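# Place the glue stick inside the desk storage bin

## Task

Get the glue stick into the storage bin that sits on the desk so that, viewed from straight above, every part of it lies within the bin's walls with nothing overhanging. The bin must hold nothing besides the glue stick, with nothing resting on it either, and must finish upright with nearly all of its footprint on the desk. The low shelf must also be standing upright at the end, and the robot itself must not have fallen or be left tilted.

## Robot and tools

Robot: an omnidirectional wheeled base with a column about 1.7 m tall. A carriage rides up the column (lift_m, 0 to 1 m) and carries two six-joint arms, each ending in a five-finger hand. Arm bases sit about 0.57 m + lift_m above the floor, with carriage parts about 0.15 m lower. A hand point reaches about 0.78 m from its shoulder but only about 0.4 m below the arm base. Parked arm: joints 1-6 = 0, 0.05, 0.05, 1.45, 0, 0. Cameras: carriage_camera (fixed, forward, tilted about 20 degrees down), left_wrist_camera and right_wrist_camera (on the little-finger side, aimed at the hand point).

Frames: the base frame has its origin on the floor below the base centre, x forward, y left, z up, in metres; left_hand and right_hand readings are hand points in this frame (the true hand often sits a little lower than reported, especially at long reach). base_odometry is wheel-count only, in the frame of the base at scene start; heading in rad, left positive, -3.142 to 3.142. Slip is counted as travel.

move: one action per call. "base" holds exactly one relative command, an offset from where the base last reported itself: translate_m (forward +, -2 to 2 m), strafe_m (left +, -2 to 2 m) or rotate_rad (counter-clockwise +, -6.3 to 6.3 rad). "joints" is a single object for both arms, keyed by joint name, each value an absolute target (not an offset). Arm joints in rad: joint1 -2.617 to 3.054 (turn about vertical, 0 forward, + left); joint2 0 to 3.141 (shoulder: 0 upper arm back, 1.57 up, 3.14 forward); joint3 0 to 3.141 (elbow, 0 folded, 3.14 straight); joint4 -1.57 to 1.57 (wrist pitch, + lifts fingertips); joint5 -1.57 to 1.57 (wrist yaw, + turns fingertips to the right); joint6 -2.094 to 2.094 (roll along the fingers, + clockwise seen from the forearm). Names are left_joint1_rad ... right_joint6_rad. Hand keys per side (left_/right_): hand_little, hand_ring, hand_middle, hand_index, hand_thumb_bend, hand_thumb_turn, each -1 (closed; thumb_turn -1 means thumb in front of the palm) to +1 (open/straight); hand_force_limit -1 to 1 (closing stops at about 0 N to 10 N fingertip force, thumb up to 15 N); hand_speed -0.96 to 1 (full speed from +0.48). Both start at 0 and -0.8. Optional "speeds": translate_m/strafe_m 0.02-0.5 m/s, rotate_rad 0.05-1.57 rad/s, lift_m 0.08-0.27 m/s. Optional min_time_s 0.1-8 s sets a minimum duration for arm motions; 2 s or more keeps paths straighter. "cameras" lists carriage_camera, left_wrist_camera, right_wrist_camera or "all". "blocking" false returns in about 0.5 s while motion continues. An action is capped near 14-15 s. Unknown keys make a call invalid; out-of-range values are refused, and a refusal or an uncommanded stop cancels later move/wait/finished_scene calls in the same reply.

wait(seconds 0-10, cameras) lets time pass and returns state, ending early once motion has settled. stop brakes all motions (not instantly; the base coasts). zoom_image(camera, region [x0,y0,x1,y1] pixels, at most 504x504) enlarges part of the latest image (images are 896x504). show_instructions shows the reference pages. finished_scene ends the scene irreversibly; the result must hold with the robot left alone.

Result lines: "move" reads done or the worst status. Per-motion status: done, moving, off_target (stopped short, may still push), contact_stop or time_out (target dropped, holds in place), not_followed (a self-collision check held back arm targets), limit_stop_at_motor_heat. on_its_own reports uncommanded behaviour. <side>_hand_stopped_by gives six words for little, ring, middle, index, thumb_bend, thumb_turn: moving, target, force, stalled, fault. <side>_<motor>_load_n is fingertip force in N (positive = pushed open); a grip that slipped shows loads dropping near 0. motor_effort is percent of maximum with the last action's peak in brackets; a lift effort that keeps falling while lowering means a hand is resting on something. Motor temperatures list per-arm joint values.

Gripping: a finger motor only moves when its target changes by 0.002 or more. For a gentle hold, close with hand_speed -0.94 or lower. To squeeze more, raise force_limit and send a more closed target; to loosen, send a more open one. With thumb_turn at -1 the hand can wrap objects about 0.035-0.065 m thick. The fingers lie 0.06 m behind the hand point (along -y of the hand) and extend 0.06-0.07 m past it; a wrist bracket on the little-finger side can collide with things.

Hazards: keep arms and hands from striking or pressing on each other (a hard press ends the scene). Arms have no contact stop and keep pushing, which heats them; at 75 °C a MOTOR HOT line appears, at 100 °C the arm goes limp for 30-60 s. Park arms while planning. The base may contact_stop against obstacles; back off about 0.2 m to release. Avoid tipping: high carriage, extended or loaded arms, pushing/pulling and abrupt stops all reduce stability. With joint2 below 0.8, swinging joint1 outward by 0.5 rad or more can hit the column. Don't drop the glue stick from height, knock the bin or shelf over, or hit furniture hard. Time spent thinking also advances the scene.

Each tool is called as name(argument=value, ...), one argument or row to a line, values as JSON.

Reference images:

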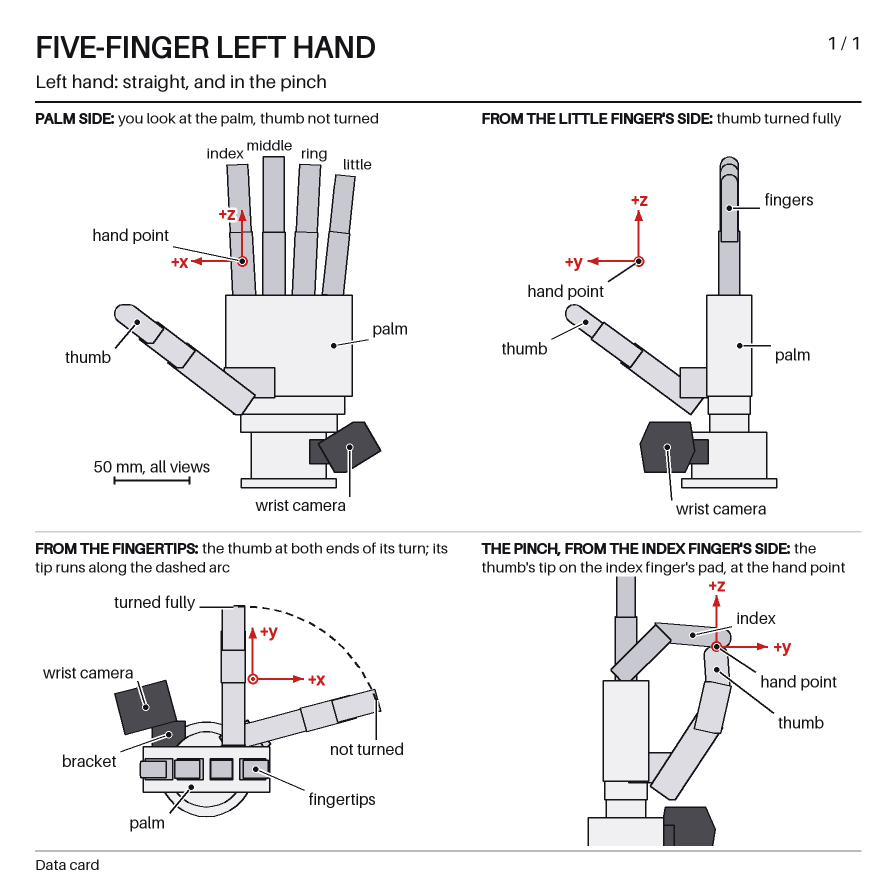

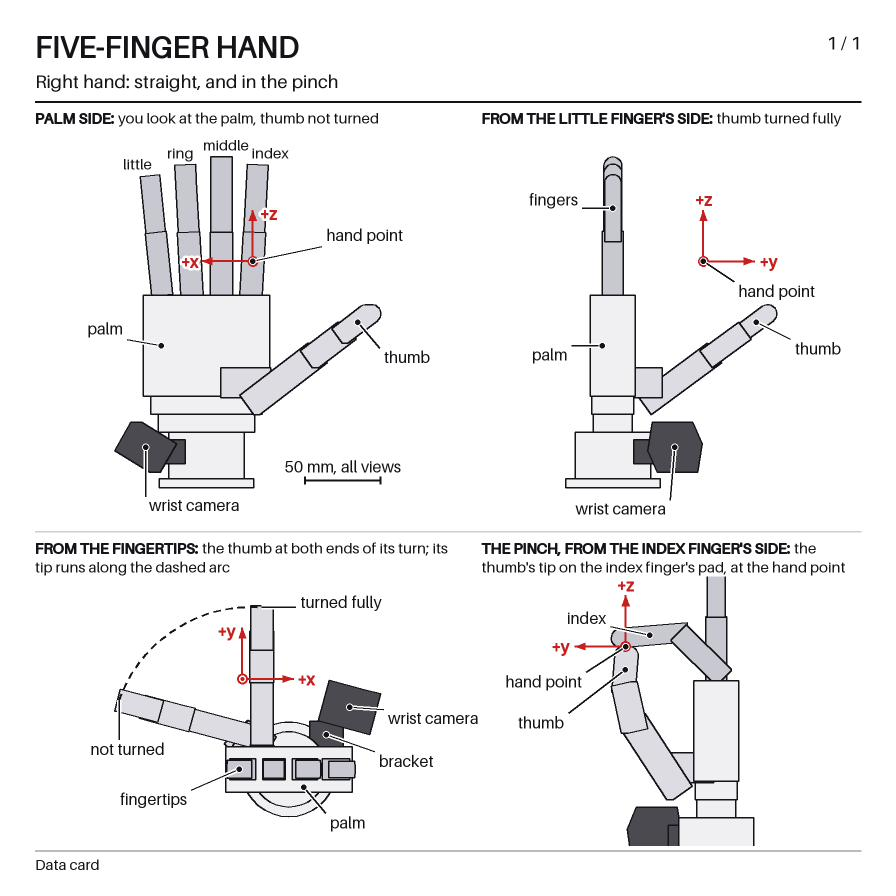

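## Session

move(
)

Scene clock: 0.00 s.
Joint torques (N m): no reading
Motor temperatures (°C): left_arm=[28 32 38 28 29 26] | right_arm=[28 34 32 27 30 27]
base_odometry: x=+0.000 y=+0.000 heading=+0.000
base_status: not commanded
joint_positions: lift_m=+0.300 left_joint1_rad=+0.011 left_joint2_rad=+0.061 left_joint3_rad=+0.037 left_joint4_rad=+1.433 left_joint5_rad=-0.020 left_joint6_rad=-0.024 right_joint1_rad=-0.011 right_joint2_rad=+0.037 right_joint3_rad=+0.040 right_joint4_rad=+1.440 right_joint5_rad=-0.033 right_joint6_rad=-0.005 left_hand_little=+1.000 left_hand_ring=+1.000 left_hand_middle=+1.000 left_hand_index=+1.000 left_hand_thumb_turn=+1.000 left_hand_thumb_bend=+1.000 left_hand_force_limit=+0.000 left_hand_speed=-0.800 right_hand_little=+1.000 right_hand_ring=+1.000 right_hand_middle=+1.000 right_hand_index=+1.000 right_hand_thumb_turn=+1.000 right_hand_thumb_bend=+1.000 right_hand_force_limit=+0.000 right_hand_speed=-0.800
joint_status: not commanded
left_hand_stopped_by: target,target,target,target,target,target
right_hand_stopped_by: target,target,target,target,target,target
left_little_load_n: 0.0
left_ring_load_n: 0.0
left_middle_load_n: 0.0
left_index_load_n: 0.0
left_thumb_bend_load_n: 0.0
left_thumb_turn_load_n: 0.0
right_little_load_n: 0.0
right_ring_load_n: 0.0
right_middle_load_n: 0.0
right_index_load_n: 0.0
right_thumb_bend_load_n: 0.0
right_thumb_turn_load_n: 0.0
motor_effort: lift_m=+29 drive_wheels=-1
left_hand: x=+0.3393 y=+0.2725 z=+1.3200 quat_wxyz=(+0.701, -0.065, +0.049, -0.709) (m; base frame)
right_hand: x=+0.3295 y=-0.2637 z=+1.3219 quat_wxyz=(+0.701, -0.057, +0.034, -0.710) (m; base frame)
pictures: carriage_camera, left_wrist_camera, right_wrist_camera

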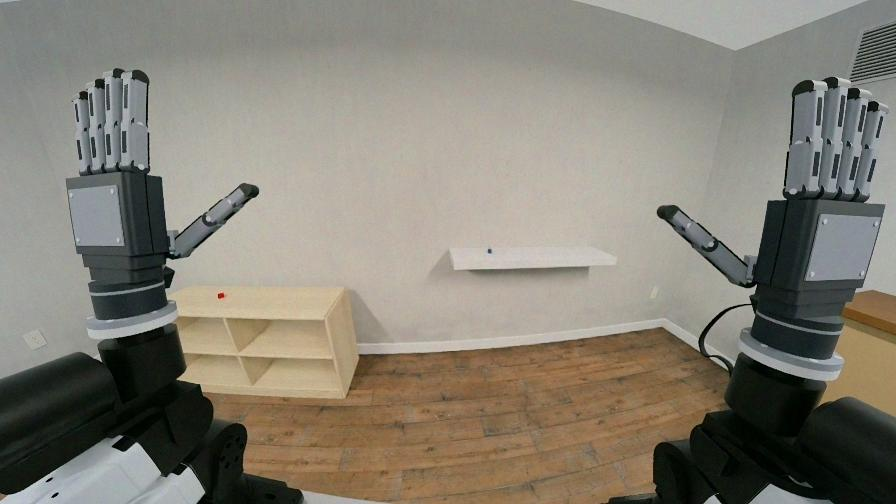

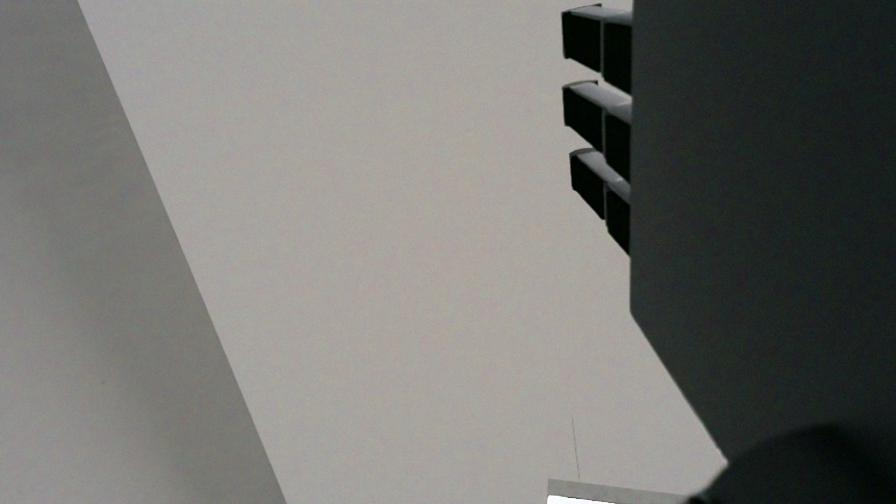

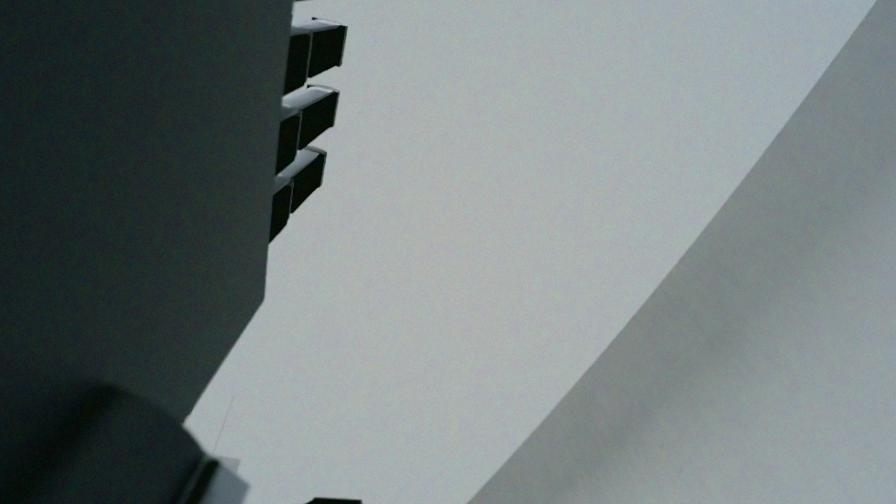

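zoom_image(
  camera="carriage_camera",
  region=[160, 260, 380, 400],
)

zoom_image(
  camera="carriage_camera",
  region=[430, 220, 650, 290],
)

move(
  base={"rotate_rad": -0.8},
  cameras=["carriage_camera"],
)

Scaled by 2.291 from the camera's 896x504 image, which has a finer 1280x720 frame.

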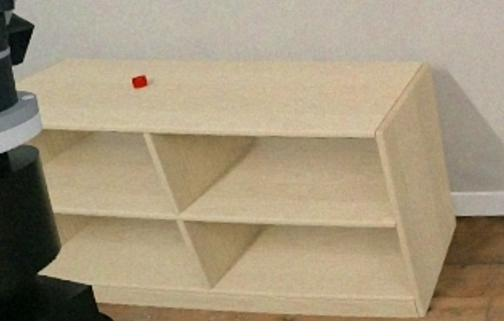

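Scaled by 2.291 from the camera's 896x504 image, which has a finer 1280x720 frame.

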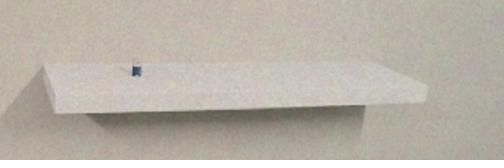

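Scene clock: 9.03 s.
Joint torques (N m): left_arm=[-0.38 2.92 5.86 0.05 -0.03 -0.04] | right_arm=[0.14 3.59 4.27 0.06 0.05 0.1]
move: done
base_odometry: x=+0.000 y=+0.000 heading=-0.799
base_status: done
joint_positions: lift_m=+0.300 left_joint1_rad=+0.011 left_joint2_rad=+0.061 left_joint3_rad=+0.037 left_joint4_rad=+1.433 left_joint5_rad=-0.020 left_joint6_rad=-0.024 right_joint1_rad=-0.011 right_joint2_rad=+0.037 right_joint3_rad=+0.040 right_joint4_rad=+1.440 right_joint5_rad=-0.033 right_joint6_rad=-0.005 left_hand_little=+1.000 left_hand_ring=+1.000 left_hand_middle=+1.000 left_hand_index=+1.000 left_hand_thumb_turn=+1.000 left_hand_thumb_bend=+1.000 left_hand_force_limit=+0.000 left_hand_speed=-0.800 right_hand_little=+1.000 right_hand_ring=+1.000 right_hand_middle=+1.000 right_hand_index=+1.000 right_hand_thumb_turn=+1.000 right_hand_thumb_bend=+1.000 right_hand_force_limit=+0.000 right_hand_speed=-0.800
joint_status: not commanded
left_hand_stopped_by: target,target,target,target,target,target
right_hand_stopped_by: target,target,target,target,target,target
left_little_load_n: 0.0
left_ring_load_n: 0.0
left_middle_load_n: 0.0
left_index_load_n: 0.0
left_thumb_bend_load_n: 0.0
left_thumb_turn_load_n: 0.0
right_little_load_n: 0.0
right_ring_load_n: 0.0
right_middle_load_n: 0.0
right_index_load_n: 0.0
right_thumb_bend_load_n: 0.0
right_thumb_turn_load_n: 0.0
motor_effort: lift_m=+28(30) drive_wheels=+6(12)
left_hand: x=+0.3393 y=+0.2725 z=+1.3200 quat_wxyz=(+0.701, -0.065, +0.049, -0.709) (m; base frame)
right_hand: x=+0.3295 y=-0.2637 z=+1.3219 quat_wxyz=(+0.701, -0.057, +0.034, -0.710) (m; base frame)
pictures: carriage_camera

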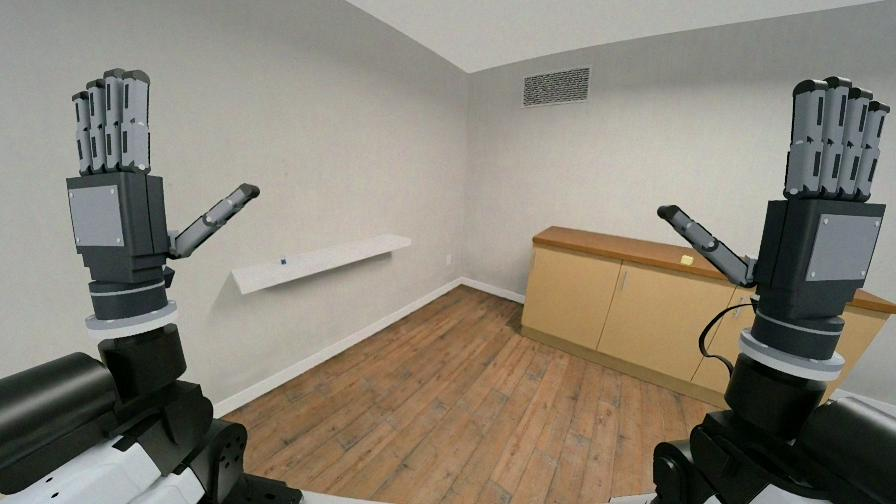

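move(
  base={"rotate_rad": -1.1},
  cameras=["carriage_camera"],
)

move(
  base={"rotate_rad": -1.3},
  cameras=["carriage_camera"],
)

move(
  base={"rotate_rad": -1.4},
  cameras=["carriage_camera"],
)

Scene clock: 16.23 s.
Joint torques (N m): left_arm=[-0.42 2.96 5.87 0.05 -0.03 -0.04] | right_arm=[0.17 3.56 4.25 0.06 0.05 0.11]
move: done
base_odometry: x=+0.000 y=+0.000 heading=-1.899
base_status: done
joint_positions: lift_m=+0.300 left_joint1_rad=+0.011 left_joint2_rad=+0.061 left_joint3_rad=+0.037 left_joint4_rad=+1.433 left_joint5_rad=-0.020 left_joint6_rad=-0.024 right_joint1_rad=-0.011 right_joint2_rad=+0.037 right_joint3_rad=+0.040 right_joint4_rad=+1.440 right_joint5_rad=-0.033 right_joint6_rad=-0.005 left_hand_little=+1.000 left_hand_ring=+1.000 left_hand_middle=+1.000 left_hand_index=+1.000 left_hand_thumb_turn=+1.000 left_hand_thumb_bend=+1.000 left_hand_force_limit=+0.000 left_hand_speed=-0.800 right_hand_little=+1.000 right_hand_ring=+1.000 right_hand_middle=+1.000 right_hand_index=+1.000 right_hand_thumb_turn=+1.000 right_hand_thumb_bend=+1.000 right_hand_force_limit=+0.000 right_hand_speed=-0.800
joint_status: not commanded
left_hand_stopped_by: target,target,target,target,target,target
right_hand_stopped_by: target,target,target,target,target,target
left_little_load_n: 0.0
left_ring_load_n: 0.0
left_middle_load_n: 0.0
left_index_load_n: 0.0
left_thumb_bend_load_n: 0.0
left_thumb_turn_load_n: 0.0
right_little_load_n: 0.0
right_ring_load_n: 0.0
right_middle_load_n: 0.0
right_index_load_n: 0.0
right_thumb_bend_load_n: -0.5
right_thumb_turn_load_n: 0.0
motor_effort: lift_m=+29(29) drive_wheels=+6(13)
left_hand: x=+0.3393 y=+0.2725 z=+1.3200 quat_wxyz=(+0.701, -0.065, +0.049, -0.709) (m; base frame)
right_hand: x=+0.3295 y=-0.2637 z=+1.3219 quat_wxyz=(+0.701, -0.057, +0.034, -0.710) (m; base frame)
pictures: carriage_camera

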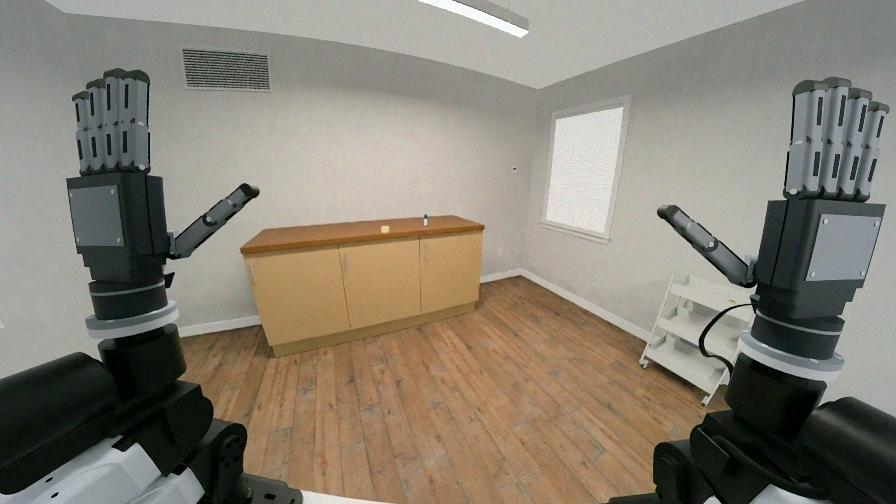

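Scene clock: 19.10 s.
Joint torques (N m): left_arm=[-0.38 2.91 5.85 0.06 -0.04 -0.03] | right_arm=[0.16 3.58 4.29 0.07 0.06 0.1]
move: done
base_odometry: x=+0.000 y=+0.000 heading=+3.085
base_status: done
joint_positions: lift_m=+0.300 left_joint1_rad=+0.011 left_joint2_rad=+0.061 left_joint3_rad=+0.037 left_joint4_rad=+1.433 left_joint5_rad=-0.020 left_joint6_rad=-0.024 right_joint1_rad=-0.011 right_joint2_rad=+0.037 right_joint3_rad=+0.040 right_joint4_rad=+1.440 right_joint5_rad=-0.033 right_joint6_rad=-0.005 left_hand_little=+1.000 left_hand_ring=+1.000 left_hand_middle=+1.000 left_hand_index=+1.000 left_hand_thumb_turn=+1.000 left_hand_thumb_bend=+1.000 left_hand_force_limit=+0.000 left_hand_speed=-0.800 right_hand_little=+1.000 right_hand_ring=+1.000 right_hand_middle=+1.000 right_hand_index=+1.000 right_hand_thumb_turn=+1.000 right_hand_thumb_bend=+1.000 right_hand_force_limit=+0.000 right_hand_speed=-0.800
joint_status: not commanded
left_hand_stopped_by: target,target,target,target,target,target
right_hand_stopped_by: target,target,target,target,target,target
left_little_load_n: 0.0
left_ring_load_n: 0.0
left_middle_load_n: 0.0
left_index_load_n: 0.0
left_thumb_bend_load_n: 0.0
left_thumb_turn_load_n: 0.0
right_little_load_n: 0.0
right_ring_load_n: 0.0
right_middle_load_n: 0.0
right_index_load_n: 0.0
right_thumb_bend_load_n: 0.0
right_thumb_turn_load_n: 0.0
motor_effort: lift_m=+28(29) drive_wheels=+6(13)
left_hand: x=+0.3393 y=+0.2725 z=+1.3200 quat_wxyz=(+0.701, -0.065, +0.049, -0.709) (m; base frame)
right_hand: x=+0.3296 y=-0.2637 z=+1.3218 quat_wxyz=(+0.701, -0.057, +0.034, -0.710) (m; base frame)
pictures: carriage_camera

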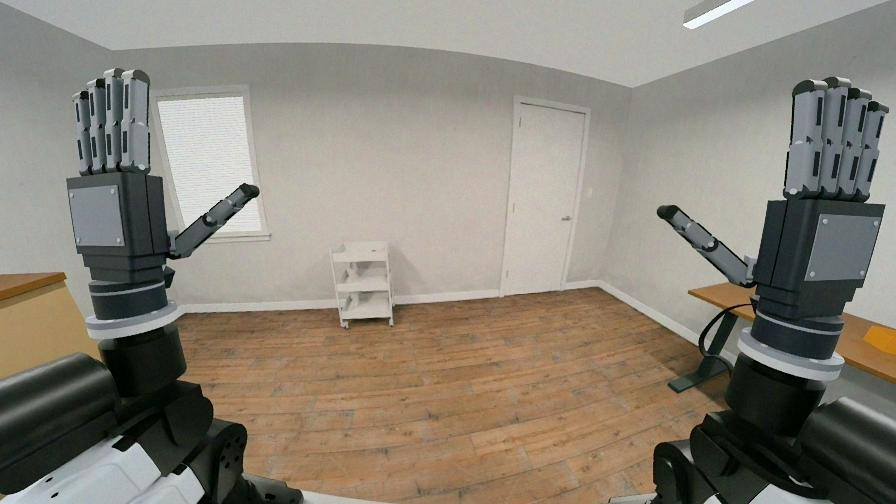

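Scene clock: 22.07 s.
Joint torques (N m): left_arm=[-0.38 2.95 5.85 0.06 -0.03 -0.04] | right_arm=[0.14 3.56 4.27 0.07 0.06 0.11]
move: done
base_odometry: x=+0.000 y=+0.000 heading=+1.686
base_status: done
joint_positions: lift_m=+0.300 left_joint1_rad=+0.011 left_joint2_rad=+0.061 left_joint3_rad=+0.037 left_joint4_rad=+1.433 left_joint5_rad=-0.020 left_joint6_rad=-0.024 right_joint1_rad=-0.011 right_joint2_rad=+0.037 right_joint3_rad=+0.040 right_joint4_rad=+1.440 right_joint5_rad=-0.033 right_joint6_rad=-0.005 left_hand_little=+1.000 left_hand_ring=+1.000 left_hand_middle=+1.000 left_hand_index=+1.000 left_hand_thumb_turn=+1.000 left_hand_thumb_bend=+1.000 left_hand_force_limit=+0.000 left_hand_speed=-0.800 right_hand_little=+1.000 right_hand_ring=+1.000 right_hand_middle=+1.000 right_hand_index=+1.000 right_hand_thumb_turn=+1.000 right_hand_thumb_bend=+1.000 right_hand_force_limit=+0.000 right_hand_speed=-0.800
joint_status: not commanded
left_hand_stopped_by: target,target,target,target,target,target
right_hand_stopped_by: target,target,target,target,target,target
left_little_load_n: 0.0
left_ring_load_n: 0.0
left_middle_load_n: 0.0
left_index_load_n: 0.0
left_thumb_bend_load_n: 0.0
left_thumb_turn_load_n: 0.0
right_little_load_n: 0.0
right_ring_load_n: 0.0
right_middle_load_n: 0.0
right_index_load_n: 0.0
right_thumb_bend_load_n: 0.0
right_thumb_turn_load_n: 0.0
motor_effort: lift_m=+29(29) drive_wheels=+6(13)
left_hand: x=+0.3394 y=+0.2725 z=+1.3200 quat_wxyz=(+0.701, -0.065, +0.049, -0.709) (m; base frame)
right_hand: x=+0.3296 y=-0.2637 z=+1.3218 quat_wxyz=(+0.701, -0.057, +0.034, -0.710) (m; base frame)
pictures: carriage_camera

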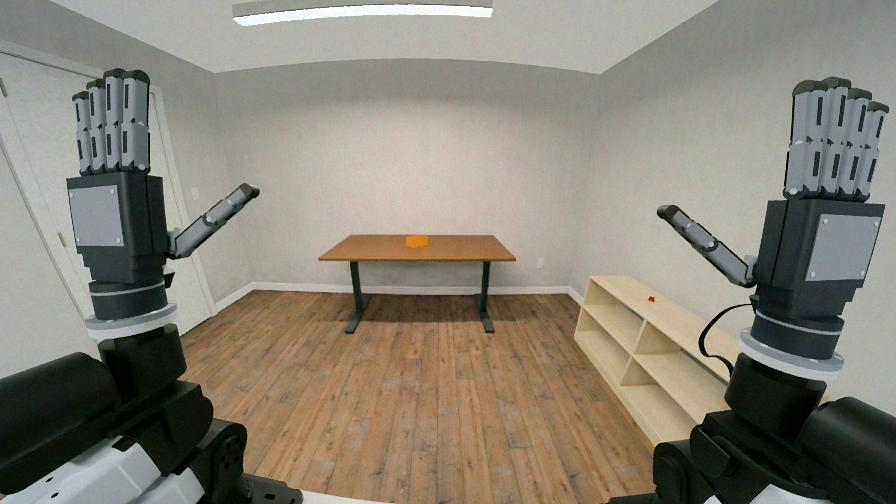

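zoom_image(
  camera="carriage_camera",
  region=[310, 210, 530, 340],
)

move(
  base={"rotate_rad": 2.7},
  cameras=["carriage_camera"],
)

zoom_image(
  camera="carriage_camera",
  region=[340, 190, 500, 270],
)

Scaled by 2.291 from the camera's 896x504 image, which has a finer 1280x720 frame.

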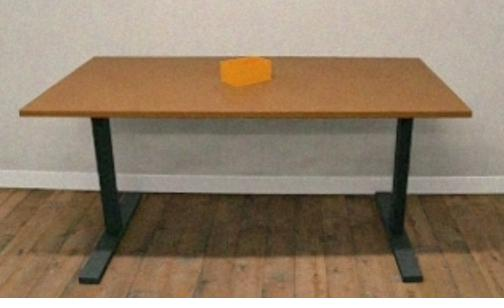

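Scene clock: 29.97 s.
Joint torques (N m): left_arm=[-0.4 2.93 5.9 0.06 -0.02 -0.04] | right_arm=[0.13 3.55 4.29 0.08 0.05 0.09]
move: done
base_odometry: x=+0.000 y=+0.000 heading=-1.898
base_status: done
joint_positions: lift_m=+0.300 left_joint1_rad=+0.011 left_joint2_rad=+0.061 left_joint3_rad=+0.037 left_joint4_rad=+1.433 left_joint5_rad=-0.020 left_joint6_rad=-0.024 right_joint1_rad=-0.011 right_joint2_rad=+0.037 right_joint3_rad=+0.040 right_joint4_rad=+1.439 right_joint5_rad=-0.033 right_joint6_rad=-0.005 left_hand_little=+1.000 left_hand_ring=+1.000 left_hand_middle=+1.000 left_hand_index=+1.000 left_hand_thumb_turn=+1.000 left_hand_thumb_bend=+1.000 left_hand_force_limit=+0.000 left_hand_speed=-0.800 right_hand_little=+1.000 right_hand_ring=+1.000 right_hand_middle=+1.000 right_hand_index=+1.000 right_hand_thumb_turn=+1.000 right_hand_thumb_bend=+1.000 right_hand_force_limit=+0.000 right_hand_speed=-0.800
joint_status: not commanded
left_hand_stopped_by: target,target,target,target,target,target
right_hand_stopped_by: target,target,target,target,target,target
left_little_load_n: 0.0
left_ring_load_n: 0.0
left_middle_load_n: 0.0
left_index_load_n: 0.0
left_thumb_bend_load_n: 0.0
left_thumb_turn_load_n: 0.0
right_little_load_n: 0.0
right_ring_load_n: 0.0
right_middle_load_n: 0.0
right_index_load_n: 0.0
right_thumb_bend_load_n: 0.0
right_thumb_turn_load_n: 0.0
motor_effort: lift_m=+29(29) drive_wheels=+6(16)
left_hand: x=+0.3394 y=+0.2725 z=+1.3200 quat_wxyz=(+0.701, -0.065, +0.049, -0.709) (m; base frame)
right_hand: x=+0.3299 y=-0.2637 z=+1.3217 quat_wxyz=(+0.701, -0.057, +0.034, -0.710) (m; base frame)
pictures: carriage_camera

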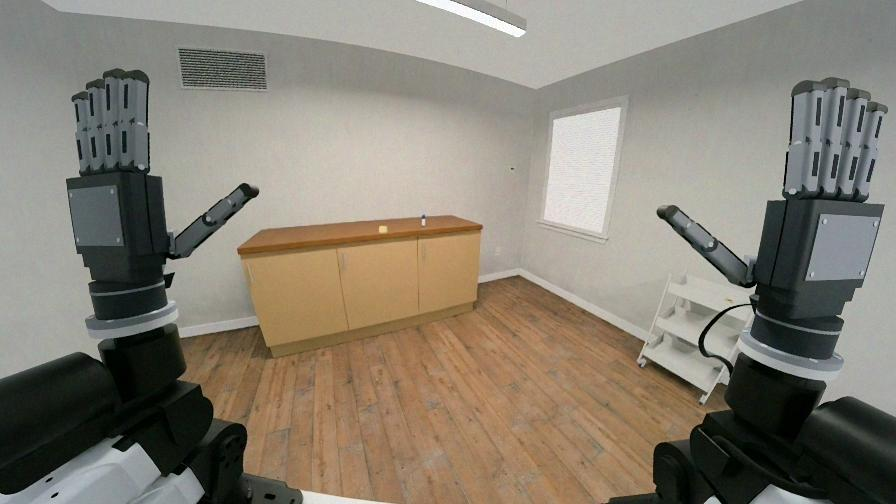

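Scaled by 3.150 from the camera's 896x504 image, which has a finer 1280x720 frame.

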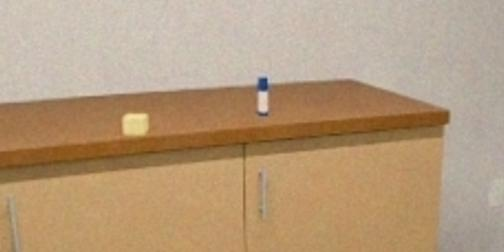

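move(
  base={"rotate_rad": 0.522},
  joints={"lift_m": 0.45},
)

move(
  base={"strafe_m": -0.62},
)

move(
  base={"translate_m": 1.1},
  cameras=["carriage_camera"],
)

Scene clock: 72.30 s.
Joint torques (N m): left_arm=[-0.4 2.95 5.87 0.05 -0.03 -0.04] | right_arm=[0.16 3.58 4.27 0.08 0.05 0.1]
Motor temperatures (°C): left_arm=[27 32 43 27 29 26] | right_arm=[28 34 34 27 30 27]
move: done
base_odometry: x=+0.000 y=+0.000 heading=-1.377
base_status: done
joint_positions: lift_m=+0.450 left_joint1_rad=+0.011 left_joint2_rad=+0.061 left_joint3_rad=+0.037 left_joint4_rad=+1.433 left_joint5_rad=-0.020 left_joint6_rad=-0.024 right_joint1_rad=-0.011 right_joint2_rad=+0.037 right_joint3_rad=+0.040 right_joint4_rad=+1.439 right_joint5_rad=-0.033 right_joint6_rad=-0.005 left_hand_little=+1.000 left_hand_ring=+1.000 left_hand_middle=+1.000 left_hand_index=+1.000 left_hand_thumb_turn=+1.000 left_hand_thumb_bend=+1.000 left_hand_force_limit=+0.000 left_hand_speed=-0.800 right_hand_little=+1.000 right_hand_ring=+1.000 right_hand_middle=+1.000 right_hand_index=+1.000 right_hand_thumb_turn=+1.000 right_hand_thumb_bend=+1.000 right_hand_force_limit=+0.000 right_hand_speed=-0.800
joint_status: all done
left_hand_stopped_by: target,target,target,target,target,target
right_hand_stopped_by: target,target,target,target,target,target
left_little_load_n: 0.0
left_ring_load_n: 0.0
left_middle_load_n: 0.0
left_index_load_n: 0.0
left_thumb_bend_load_n: 0.0
left_thumb_turn_load_n: 0.0
right_little_load_n: 0.0
right_ring_load_n: 0.0
right_middle_load_n: 0.0
right_index_load_n: 0.0
right_thumb_bend_load_n: 0.0
right_thumb_turn_load_n: -0.5
motor_effort: lift_m=+31(40) drive_wheels=+6(12)
left_hand: x=+0.3394 y=+0.2725 z=+1.4698 quat_wxyz=(+0.701, -0.065, +0.049, -0.709) (m; base frame)
right_hand: x=+0.3298 y=-0.2637 z=+1.4716 quat_wxyz=(+0.701, -0.057, +0.034, -0.710) (m; base frame)
pictures: none

Scene clock: 75.73 s.
Joint torques (N m): left_arm=[-0.39 2.96 5.87 0.06 -0.02 -0.05] | right_arm=[0.17 3.55 4.27 0.07 0.06 0.11]
move: done
base_odometry: x=-0.608 y=-0.121 heading=-1.375
base_status: done
joint_positions: lift_m=+0.450 left_joint1_rad=+0.011 left_joint2_rad=+0.061 left_joint3_rad=+0.037 left_joint4_rad=+1.433 left_joint5_rad=-0.020 left_joint6_rad=-0.024 right_joint1_rad=-0.011 right_joint2_rad=+0.037 right_joint3_rad=+0.040 right_joint4_rad=+1.439 right_joint5_rad=-0.033 right_joint6_rad=-0.005 left_hand_little=+1.000 left_hand_ring=+1.000 left_hand_middle=+1.000 left_hand_index=+1.000 left_hand_thumb_turn=+1.000 left_hand_thumb_bend=+1.000 left_hand_force_limit=+0.000 left_hand_speed=-0.800 right_hand_little=+1.000 right_hand_ring=+1.000 right_hand_middle=+1.000 right_hand_index=+1.000 right_hand_thumb_turn=+1.000 right_hand_thumb_bend=+1.000 right_hand_force_limit=+0.000 right_hand_speed=-0.800
joint_status: not commanded
left_hand_stopped_by: target,target,target,target,target,target
right_hand_stopped_by: target,target,target,target,target,target
left_little_load_n: 0.0
left_ring_load_n: 0.0
left_middle_load_n: 0.0
left_index_load_n: 0.0
left_thumb_bend_load_n: 0.0
left_thumb_turn_load_n: 0.0
right_little_load_n: 0.0
right_ring_load_n: 0.0
right_middle_load_n: 0.0
right_index_load_n: 0.0
right_thumb_bend_load_n: 0.0
right_thumb_turn_load_n: 0.0
motor_effort: lift_m=+30(32) drive_wheels=-10(19)
left_hand: x=+0.3394 y=+0.2724 z=+1.4698 quat_wxyz=(+0.701, -0.065, +0.049, -0.709) (m; base frame)
right_hand: x=+0.3298 y=-0.2637 z=+1.4716 quat_wxyz=(+0.701, -0.057, +0.034, -0.710) (m; base frame)
pictures: none

Scene clock: 80.23 s.
Joint torques (N m): left_arm=[-0.36 2.96 5.86 0.04 -0.02 -0.04] | right_arm=[0.12 3.56 4.27 0.08 0.05 0.1]
move: done
base_odometry: x=-0.396 y=-1.200 heading=-1.376
base_status: done
joint_positions: lift_m=+0.450 left_joint1_rad=+0.011 left_joint2_rad=+0.061 left_joint3_rad=+0.037 left_joint4_rad=+1.434 left_joint5_rad=-0.020 left_joint6_rad=-0.024 right_joint1_rad=-0.011 right_joint2_rad=+0.037 right_joint3_rad=+0.040 right_joint4_rad=+1.438 right_joint5_rad=-0.033 right_joint6_rad=-0.005 left_hand_little=+1.000 left_hand_ring=+1.000 left_hand_middle=+1.000 left_hand_index=+1.000 left_hand_thumb_turn=+1.000 left_hand_thumb_bend=+1.000 left_hand_force_limit=+0.000 left_hand_speed=-0.800 right_hand_little=+1.000 right_hand_ring=+1.000 right_hand_middle=+1.000 right_hand_index=+1.000 right_hand_thumb_turn=+1.000 right_hand_thumb_bend=+1.000 right_hand_force_limit=+0.000 right_hand_speed=-0.800
joint_status: not commanded
left_hand_stopped_by: target,target,target,target,target,target
right_hand_stopped_by: target,target,target,target,target,target
left_little_load_n: 0.0
left_ring_load_n: 0.0
left_middle_load_n: 0.0
left_index_load_n: 0.0
left_thumb_bend_load_n: 0.0
left_thumb_turn_load_n: 0.0
right_little_load_n: 0.0
right_ring_load_n: 0.0
right_middle_load_n: 0.0
right_index_load_n: 0.0
right_thumb_bend_load_n: 0.0
right_thumb_turn_load_n: 0.0
motor_effort: lift_m=+30(31) drive_wheels=-5(12)
left_hand: x=+0.3391 y=+0.2724 z=+1.4699 quat_wxyz=(+0.701, -0.065, +0.049, -0.709) (m; base frame)
right_hand: x=+0.3301 y=-0.2638 z=+1.4715 quat_wxyz=(+0.701, -0.058, +0.034, -0.710) (m; base frame)
pictures: carriage_camera
camera_calibration:
carriage_camera: T_world_to_cam=[[0.0428144, -0.998566, 0.0321519, -0.0544761], [-0.289271, -0.043193, -0.956272, 1.4211], [0.956289, 0.0316416, -0.290706, 0.303185], [0, 0, 0, 1]] pos_world=[0.123484, -0.00260967, 1.44885]

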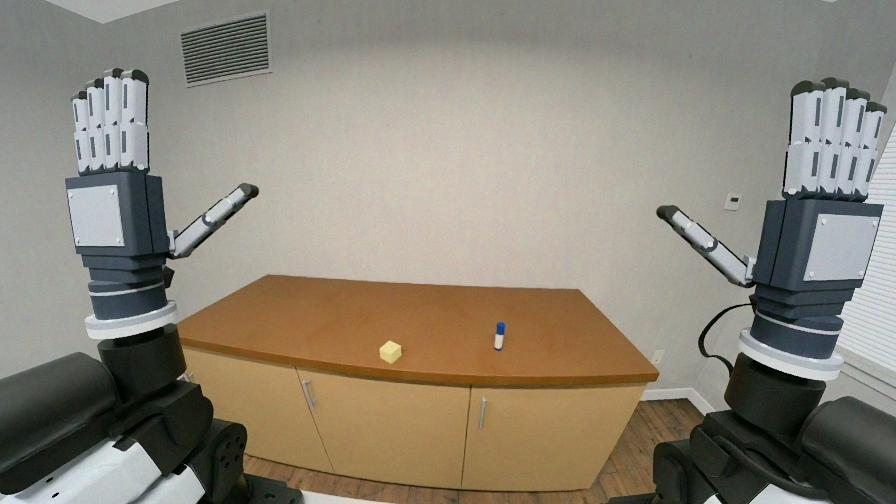

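zoom_image(
  camera="carriage_camera",
  region=[460, 300, 540, 365],
)

Scaled by 6.300 from the camera's 896x504 image, which has a finer 1280x720 frame.

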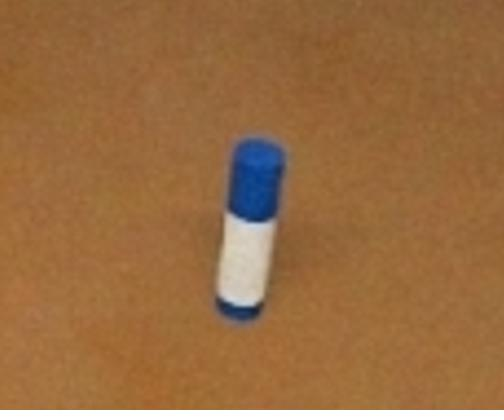

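move(
  joints={"right_joint2_rad": 1.2, "right_joint3_rad": 1.2, "right_joint4_rad": 0, "right_joint5_rad": 0, "right_joint6_rad": -1.57, "right_hand_thumb_turn": -1},
  min_time_s=2.5,
  cameras=["all"],
)

Scene clock: 121.30 s.
Joint torques (N m): left_arm=[-0.39 2.93 5.85 0.03 -0.02 -0.04] | right_arm=[0.13 -3.75 8.53 1.88 0.2 0]
move: done
base_odometry: x=-0.396 y=-1.200 heading=-1.376
base_status: not commanded
joint_positions: lift_m=+0.450 left_joint1_rad=+0.011 left_joint2_rad=+0.061 left_joint3_rad=+0.037 left_joint4_rad=+1.434 left_joint5_rad=-0.020 left_joint6_rad=-0.024 right_joint1_rad=-0.011 right_joint2_rad=+1.196 right_joint3_rad=+1.162 right_joint4_rad=+0.001 right_joint5_rad=-0.015 right_joint6_rad=-1.563 left_hand_little=+1.000 left_hand_ring=+1.000 left_hand_middle=+1.000 left_hand_index=+1.000 left_hand_thumb_turn=+1.000 left_hand_thumb_bend=+1.000 left_hand_force_limit=+0.000 left_hand_speed=-0.800 right_hand_little=+1.000 right_hand_ring=+1.000 right_hand_middle=+1.000 right_hand_index=+1.000 right_hand_thumb_turn=-1.000 right_hand_thumb_bend=+1.000 right_hand_force_limit=+0.000 right_hand_speed=-0.800
joint_status: all done
left_hand_stopped_by: target,target,target,target,target,target
right_hand_stopped_by: target,target,target,target,target,target
left_little_load_n: 0.0
left_ring_load_n: 0.0
left_middle_load_n: 0.0
left_index_load_n: 0.0
left_thumb_bend_load_n: 0.0
left_thumb_turn_load_n: 0.0
right_little_load_n: 0.0
right_ring_load_n: 0.0
right_middle_load_n: 0.0
right_index_load_n: 0.0
right_thumb_bend_load_n: 0.0
right_thumb_turn_load_n: 0.5
motor_effort: lift_m=+30(31) drive_wheels=-5(5)
left_hand: x=+0.3391 y=+0.2724 z=+1.4699 quat_wxyz=(+0.701, -0.065, +0.049, -0.709) (m; base frame)
right_hand: x=+0.6718 y=-0.3614 z=+1.4009 quat_wxyz=(+0.005, -0.719, +0.001, -0.695) (m; base frame)
pictures: carriage_camera, left_wrist_camera, right_wrist_camera
camera_calibration:
carriage_camera: T_world_to_cam=[[0.0428144, -0.998566, 0.0321519, -0.0544761], [-0.289271, -0.043193, -0.956272, 1.4211], [0.956289, 0.0316416, -0.290706, 0.303185], [0, 0, 0, 1]] pos_world=[0.123484, -0.00260967, 1.44885]
left_wrist_camera: T_world_to_cam=[[-0.972239, -0.191273, 0.134781, 0.182553], [0.105004, -0.871402, -0.479199, 0.90931], [0.209106, -0.451744, 0.867296, -1.10638], [0, 0, 0, 1]] pos_world=[0.313354, 0.327493, 1.37069]
right_wrist_camera: T_world_to_cam=[[0.0272721, -0.958931, 0.282325, -0.761841], [-0.515931, -0.255408, -0.817668, 1.40542], [0.856196, -0.123361, -0.501708, 0.20181], [0, 0, 0, 1]] pos_world=[0.573087, -0.346702, 1.4655]

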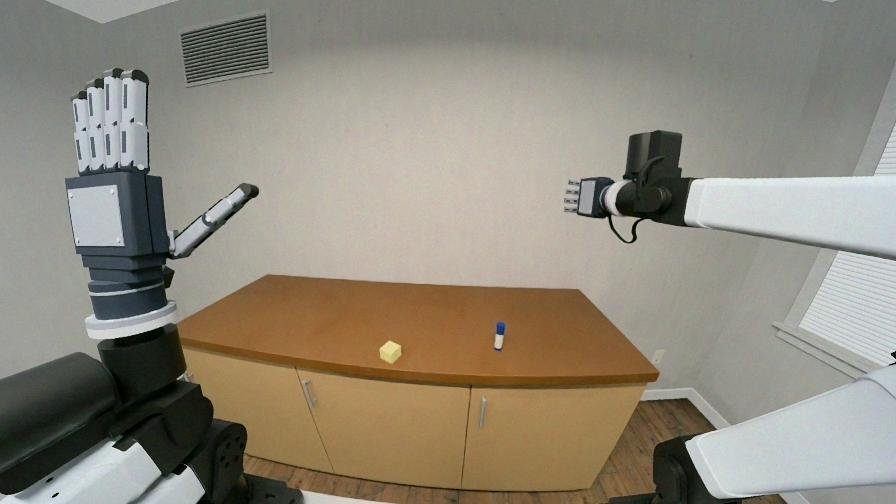

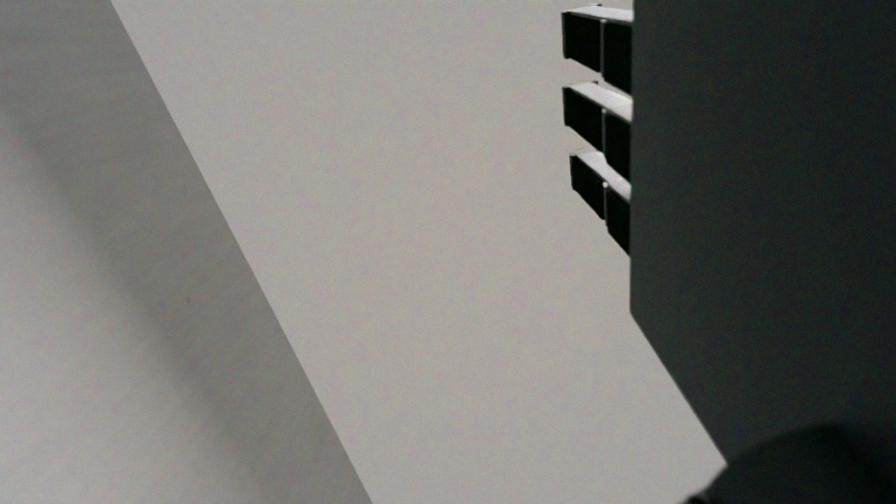

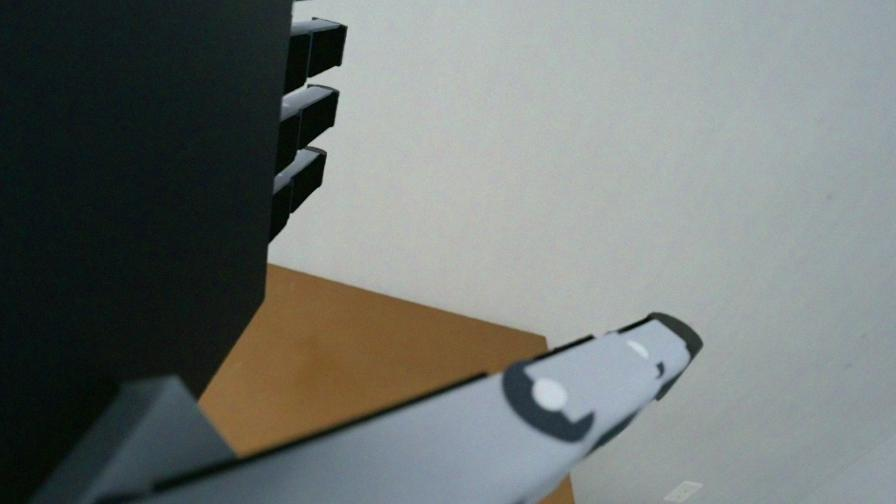

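move(
  base={"translate_m": -0.14},
)

move(
  base={"strafe_m": 0.17},
)

move(
  joints={"lift_m": 0.36, "right_joint1_rad": 0, "right_joint2_rad": 2.52, "right_joint3_rad": 1.24, "right_joint4_rad": 1.28, "right_joint5_rad": 0, "right_joint6_rad": -1.57, "right_hand_speed": 0.2, "right_hand_index": 0.6, "right_hand_middle": 0.6},
  min_time_s=2.5,
  cameras=["carriage_camera", "right_wrist_camera"],
)

Scene clock: 144.67 s.
Joint torques (N m): left_arm=[-0.39 2.93 5.78 0.04 -0.02 -0.05] | right_arm=[0.12 -4.19 8.43 1.93 0.2 -0.02]
move: done
base_odometry: x=-0.423 y=-1.063 heading=-1.376
base_status: done
joint_positions: lift_m=+0.450 left_joint1_rad=+0.011 left_joint2_rad=+0.061 left_joint3_rad=+0.037 left_joint4_rad=+1.435 left_joint5_rad=-0.020 left_joint6_rad=-0.024 right_joint1_rad=-0.011 right_joint2_rad=+1.199 right_joint3_rad=+1.163 right_joint4_rad=-0.003 right_joint5_rad=-0.014 right_joint6_rad=-1.563 left_hand_little=+1.000 left_hand_ring=+1.000 left_hand_middle=+1.000 left_hand_index=+1.000 left_hand_thumb_turn=+1.000 left_hand_thumb_bend=+1.000 left_hand_force_limit=+0.000 left_hand_speed=-0.800 right_hand_little=+1.000 right_hand_ring=+1.000 right_hand_middle=+1.000 right_hand_index=+1.000 right_hand_thumb_turn=-1.000 right_hand_thumb_bend=+1.000 right_hand_force_limit=+0.000 right_hand_speed=-0.800
joint_status: not commanded
left_hand_stopped_by: target,target,target,target,target,target
right_hand_stopped_by: target,target,target,target,target,target
left_little_load_n: 0.0
left_ring_load_n: 0.0
left_middle_load_n: 0.0
left_index_load_n: 0.0
left_thumb_bend_load_n: 0.0
left_thumb_turn_load_n: 0.0
right_little_load_n: 0.0
right_ring_load_n: 0.0
right_middle_load_n: 0.0
right_index_load_n: 0.0
right_thumb_bend_load_n: 0.0
right_thumb_turn_load_n: 0.5
motor_effort: lift_m=+31(31) drive_wheels=-4(12)
left_hand: x=+0.3390 y=+0.2724 z=+1.4700 quat_wxyz=(+0.701, -0.064, +0.049, -0.709) (m; base frame)
right_hand: x=+0.6722 y=-0.3616 z=+1.3993 quat_wxyz=(+0.004, -0.721, +0.002, -0.693) (m; base frame)
pictures: none

Scene clock: 146.73 s.
Joint torques (N m): left_arm=[-0.38 2.95 5.89 0.04 -0.03 -0.04] | right_arm=[0.14 -4.08 8.44 1.92 0.12 -0.01]
Motor temperatures (°C): left_arm=[27 32 44 27 29 26] | right_arm=[28 34 38 32 30 27]
move: done
base_odometry: x=-0.256 y=-1.030 heading=-1.376
base_status: done
joint_positions: lift_m=+0.450 left_joint1_rad=+0.011 left_joint2_rad=+0.061 left_joint3_rad=+0.037 left_joint4_rad=+1.435 left_joint5_rad=-0.020 left_joint6_rad=-0.024 right_joint1_rad=-0.010 right_joint2_rad=+1.199 right_joint3_rad=+1.163 right_joint4_rad=-0.004 right_joint5_rad=-0.010 right_joint6_rad=-1.563 left_hand_little=+1.000 left_hand_ring=+1.000 left_hand_middle=+1.000 left_hand_index=+1.000 left_hand_thumb_turn=+1.000 left_hand_thumb_bend=+1.000 left_hand_force_limit=+0.000 left_hand_speed=-0.800 right_hand_little=+1.000 right_hand_ring=+1.000 right_hand_middle=+1.000 right_hand_index=+1.000 right_hand_thumb_turn=-1.000 right_hand_thumb_bend=+1.000 right_hand_force_limit=+0.000 right_hand_speed=-0.800
joint_status: not commanded
left_hand_stopped_by: target,target,target,target,target,target
right_hand_stopped_by: target,target,target,target,target,target
left_little_load_n: 0.5
left_ring_load_n: 0.0
left_middle_load_n: 0.0
left_index_load_n: 0.0
left_thumb_bend_load_n: 0.0
left_thumb_turn_load_n: 0.0
right_little_load_n: 0.0
right_ring_load_n: -0.5
right_middle_load_n: 0.0
right_index_load_n: 0.0
right_thumb_bend_load_n: 0.0
right_thumb_turn_load_n: 0.5
motor_effort: lift_m=+31(31) drive_wheels=-4(12)
left_hand: x=+0.3390 y=+0.2724 z=+1.4700 quat_wxyz=(+0.701, -0.064, +0.049, -0.709) (m; base frame)
right_hand: x=+0.6720 y=-0.3620 z=+1.3991 quat_wxyz=(+0.003, -0.721, +0.003, -0.693) (m; base frame)
pictures: none

Scene clock: 149.57 s.
Joint torques (N m): left_arm=[-0.39 2.95 5.83 0.03 -0.04 -0.03] | right_arm=[0.28 -8.43 3.23 0.67 0.15 0.13]
move: off_target
base_odometry: x=-0.256 y=-1.030 heading=-1.376
base_status: not commanded
joint_positions: lift_m=+0.360 left_joint1_rad=+0.011 left_joint2_rad=+0.061 left_joint3_rad=+0.037 left_joint4_rad=+1.435 left_joint5_rad=-0.020 left_joint6_rad=-0.024 right_joint1_rad=-0.002 right_joint2_rad=+2.481 right_joint3_rad=+1.247 right_joint4_rad=+1.399 right_joint5_rad=-0.010 right_joint6_rad=-1.575 left_hand_little=+1.000 left_hand_ring=+1.000 left_hand_middle=+1.000 left_hand_index=+1.000 left_hand_thumb_turn=+1.000 left_hand_thumb_bend=+1.000 left_hand_force_limit=+0.000 left_hand_speed=-0.800 right_hand_little=+1.000 right_hand_ring=+1.000 right_hand_middle=+0.600 right_hand_index=+0.600 right_hand_thumb_turn=-1.000 right_hand_thumb_bend=+1.000 right_hand_force_limit=+0.000 right_hand_speed=+0.200
joint_status: right_joint4_rad off_target (ended at +1.399, target +1.280); the others done
left_hand_stopped_by: target,target,target,target,target,target
right_hand_stopped_by: target,target,target,target,target,target
left_little_load_n: 0.0
left_ring_load_n: 0.0
left_middle_load_n: 0.0
left_index_load_n: 0.0
left_thumb_bend_load_n: 0.0
left_thumb_turn_load_n: 0.0
right_little_load_n: 0.0
right_ring_load_n: 0.0
right_middle_load_n: 0.0
right_index_load_n: 1.0
right_thumb_bend_load_n: 0.0
right_thumb_turn_load_n: 0.0
motor_effort: lift_m=+25(26) drive_wheels=-3(4)
left_hand: x=+0.3390 y=+0.2724 z=+1.3804 quat_wxyz=(+0.701, -0.064, +0.049, -0.709) (m; base frame)
right_hand: x=+0.8704 y=-0.3590 z=+1.0192 quat_wxyz=(+0.001, -0.646, -0.005, -0.763) (m; base frame)
pictures: carriage_camera, right_wrist_camera
camera_calibration:
carriage_camera: T_world_to_cam=[[0.0428144, -0.998566, 0.0321519, -0.0515985], [-0.289271, -0.043193, -0.956272, 1.33552], [0.956289, 0.0316416, -0.290706, 0.277167], [0, 0, 0, 1]] pos_world=[0.123484, -0.00260967, 1.35935]
right_wrist_camera: T_world_to_cam=[[-0.0271424, -0.955025, 0.295281, -0.621696], [-0.343752, -0.268458, -0.899869, 1.12565], [0.938668, -0.125928, -0.321005, -0.416379], [0, 0, 0, 1]] pos_world=[0.76091, -0.343979, 1.06285]

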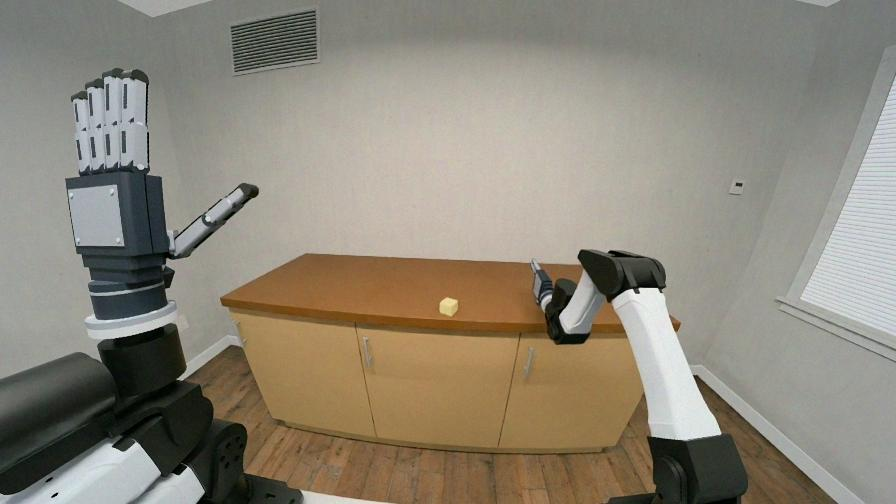

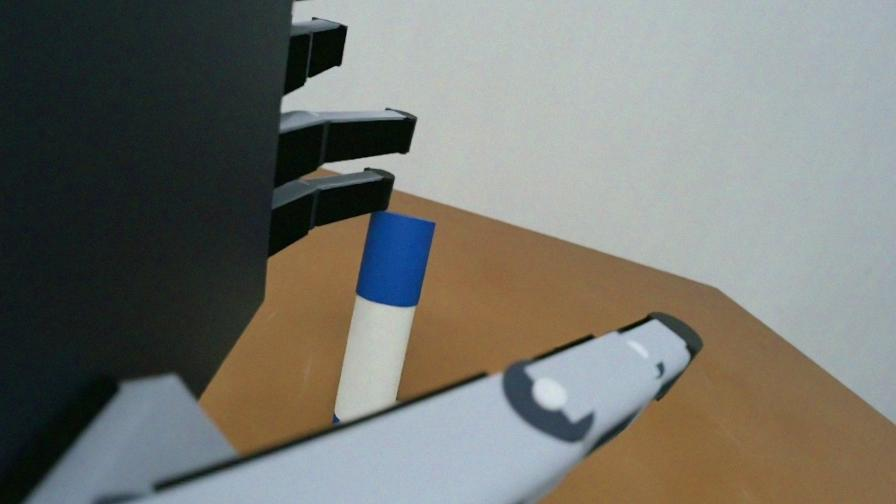

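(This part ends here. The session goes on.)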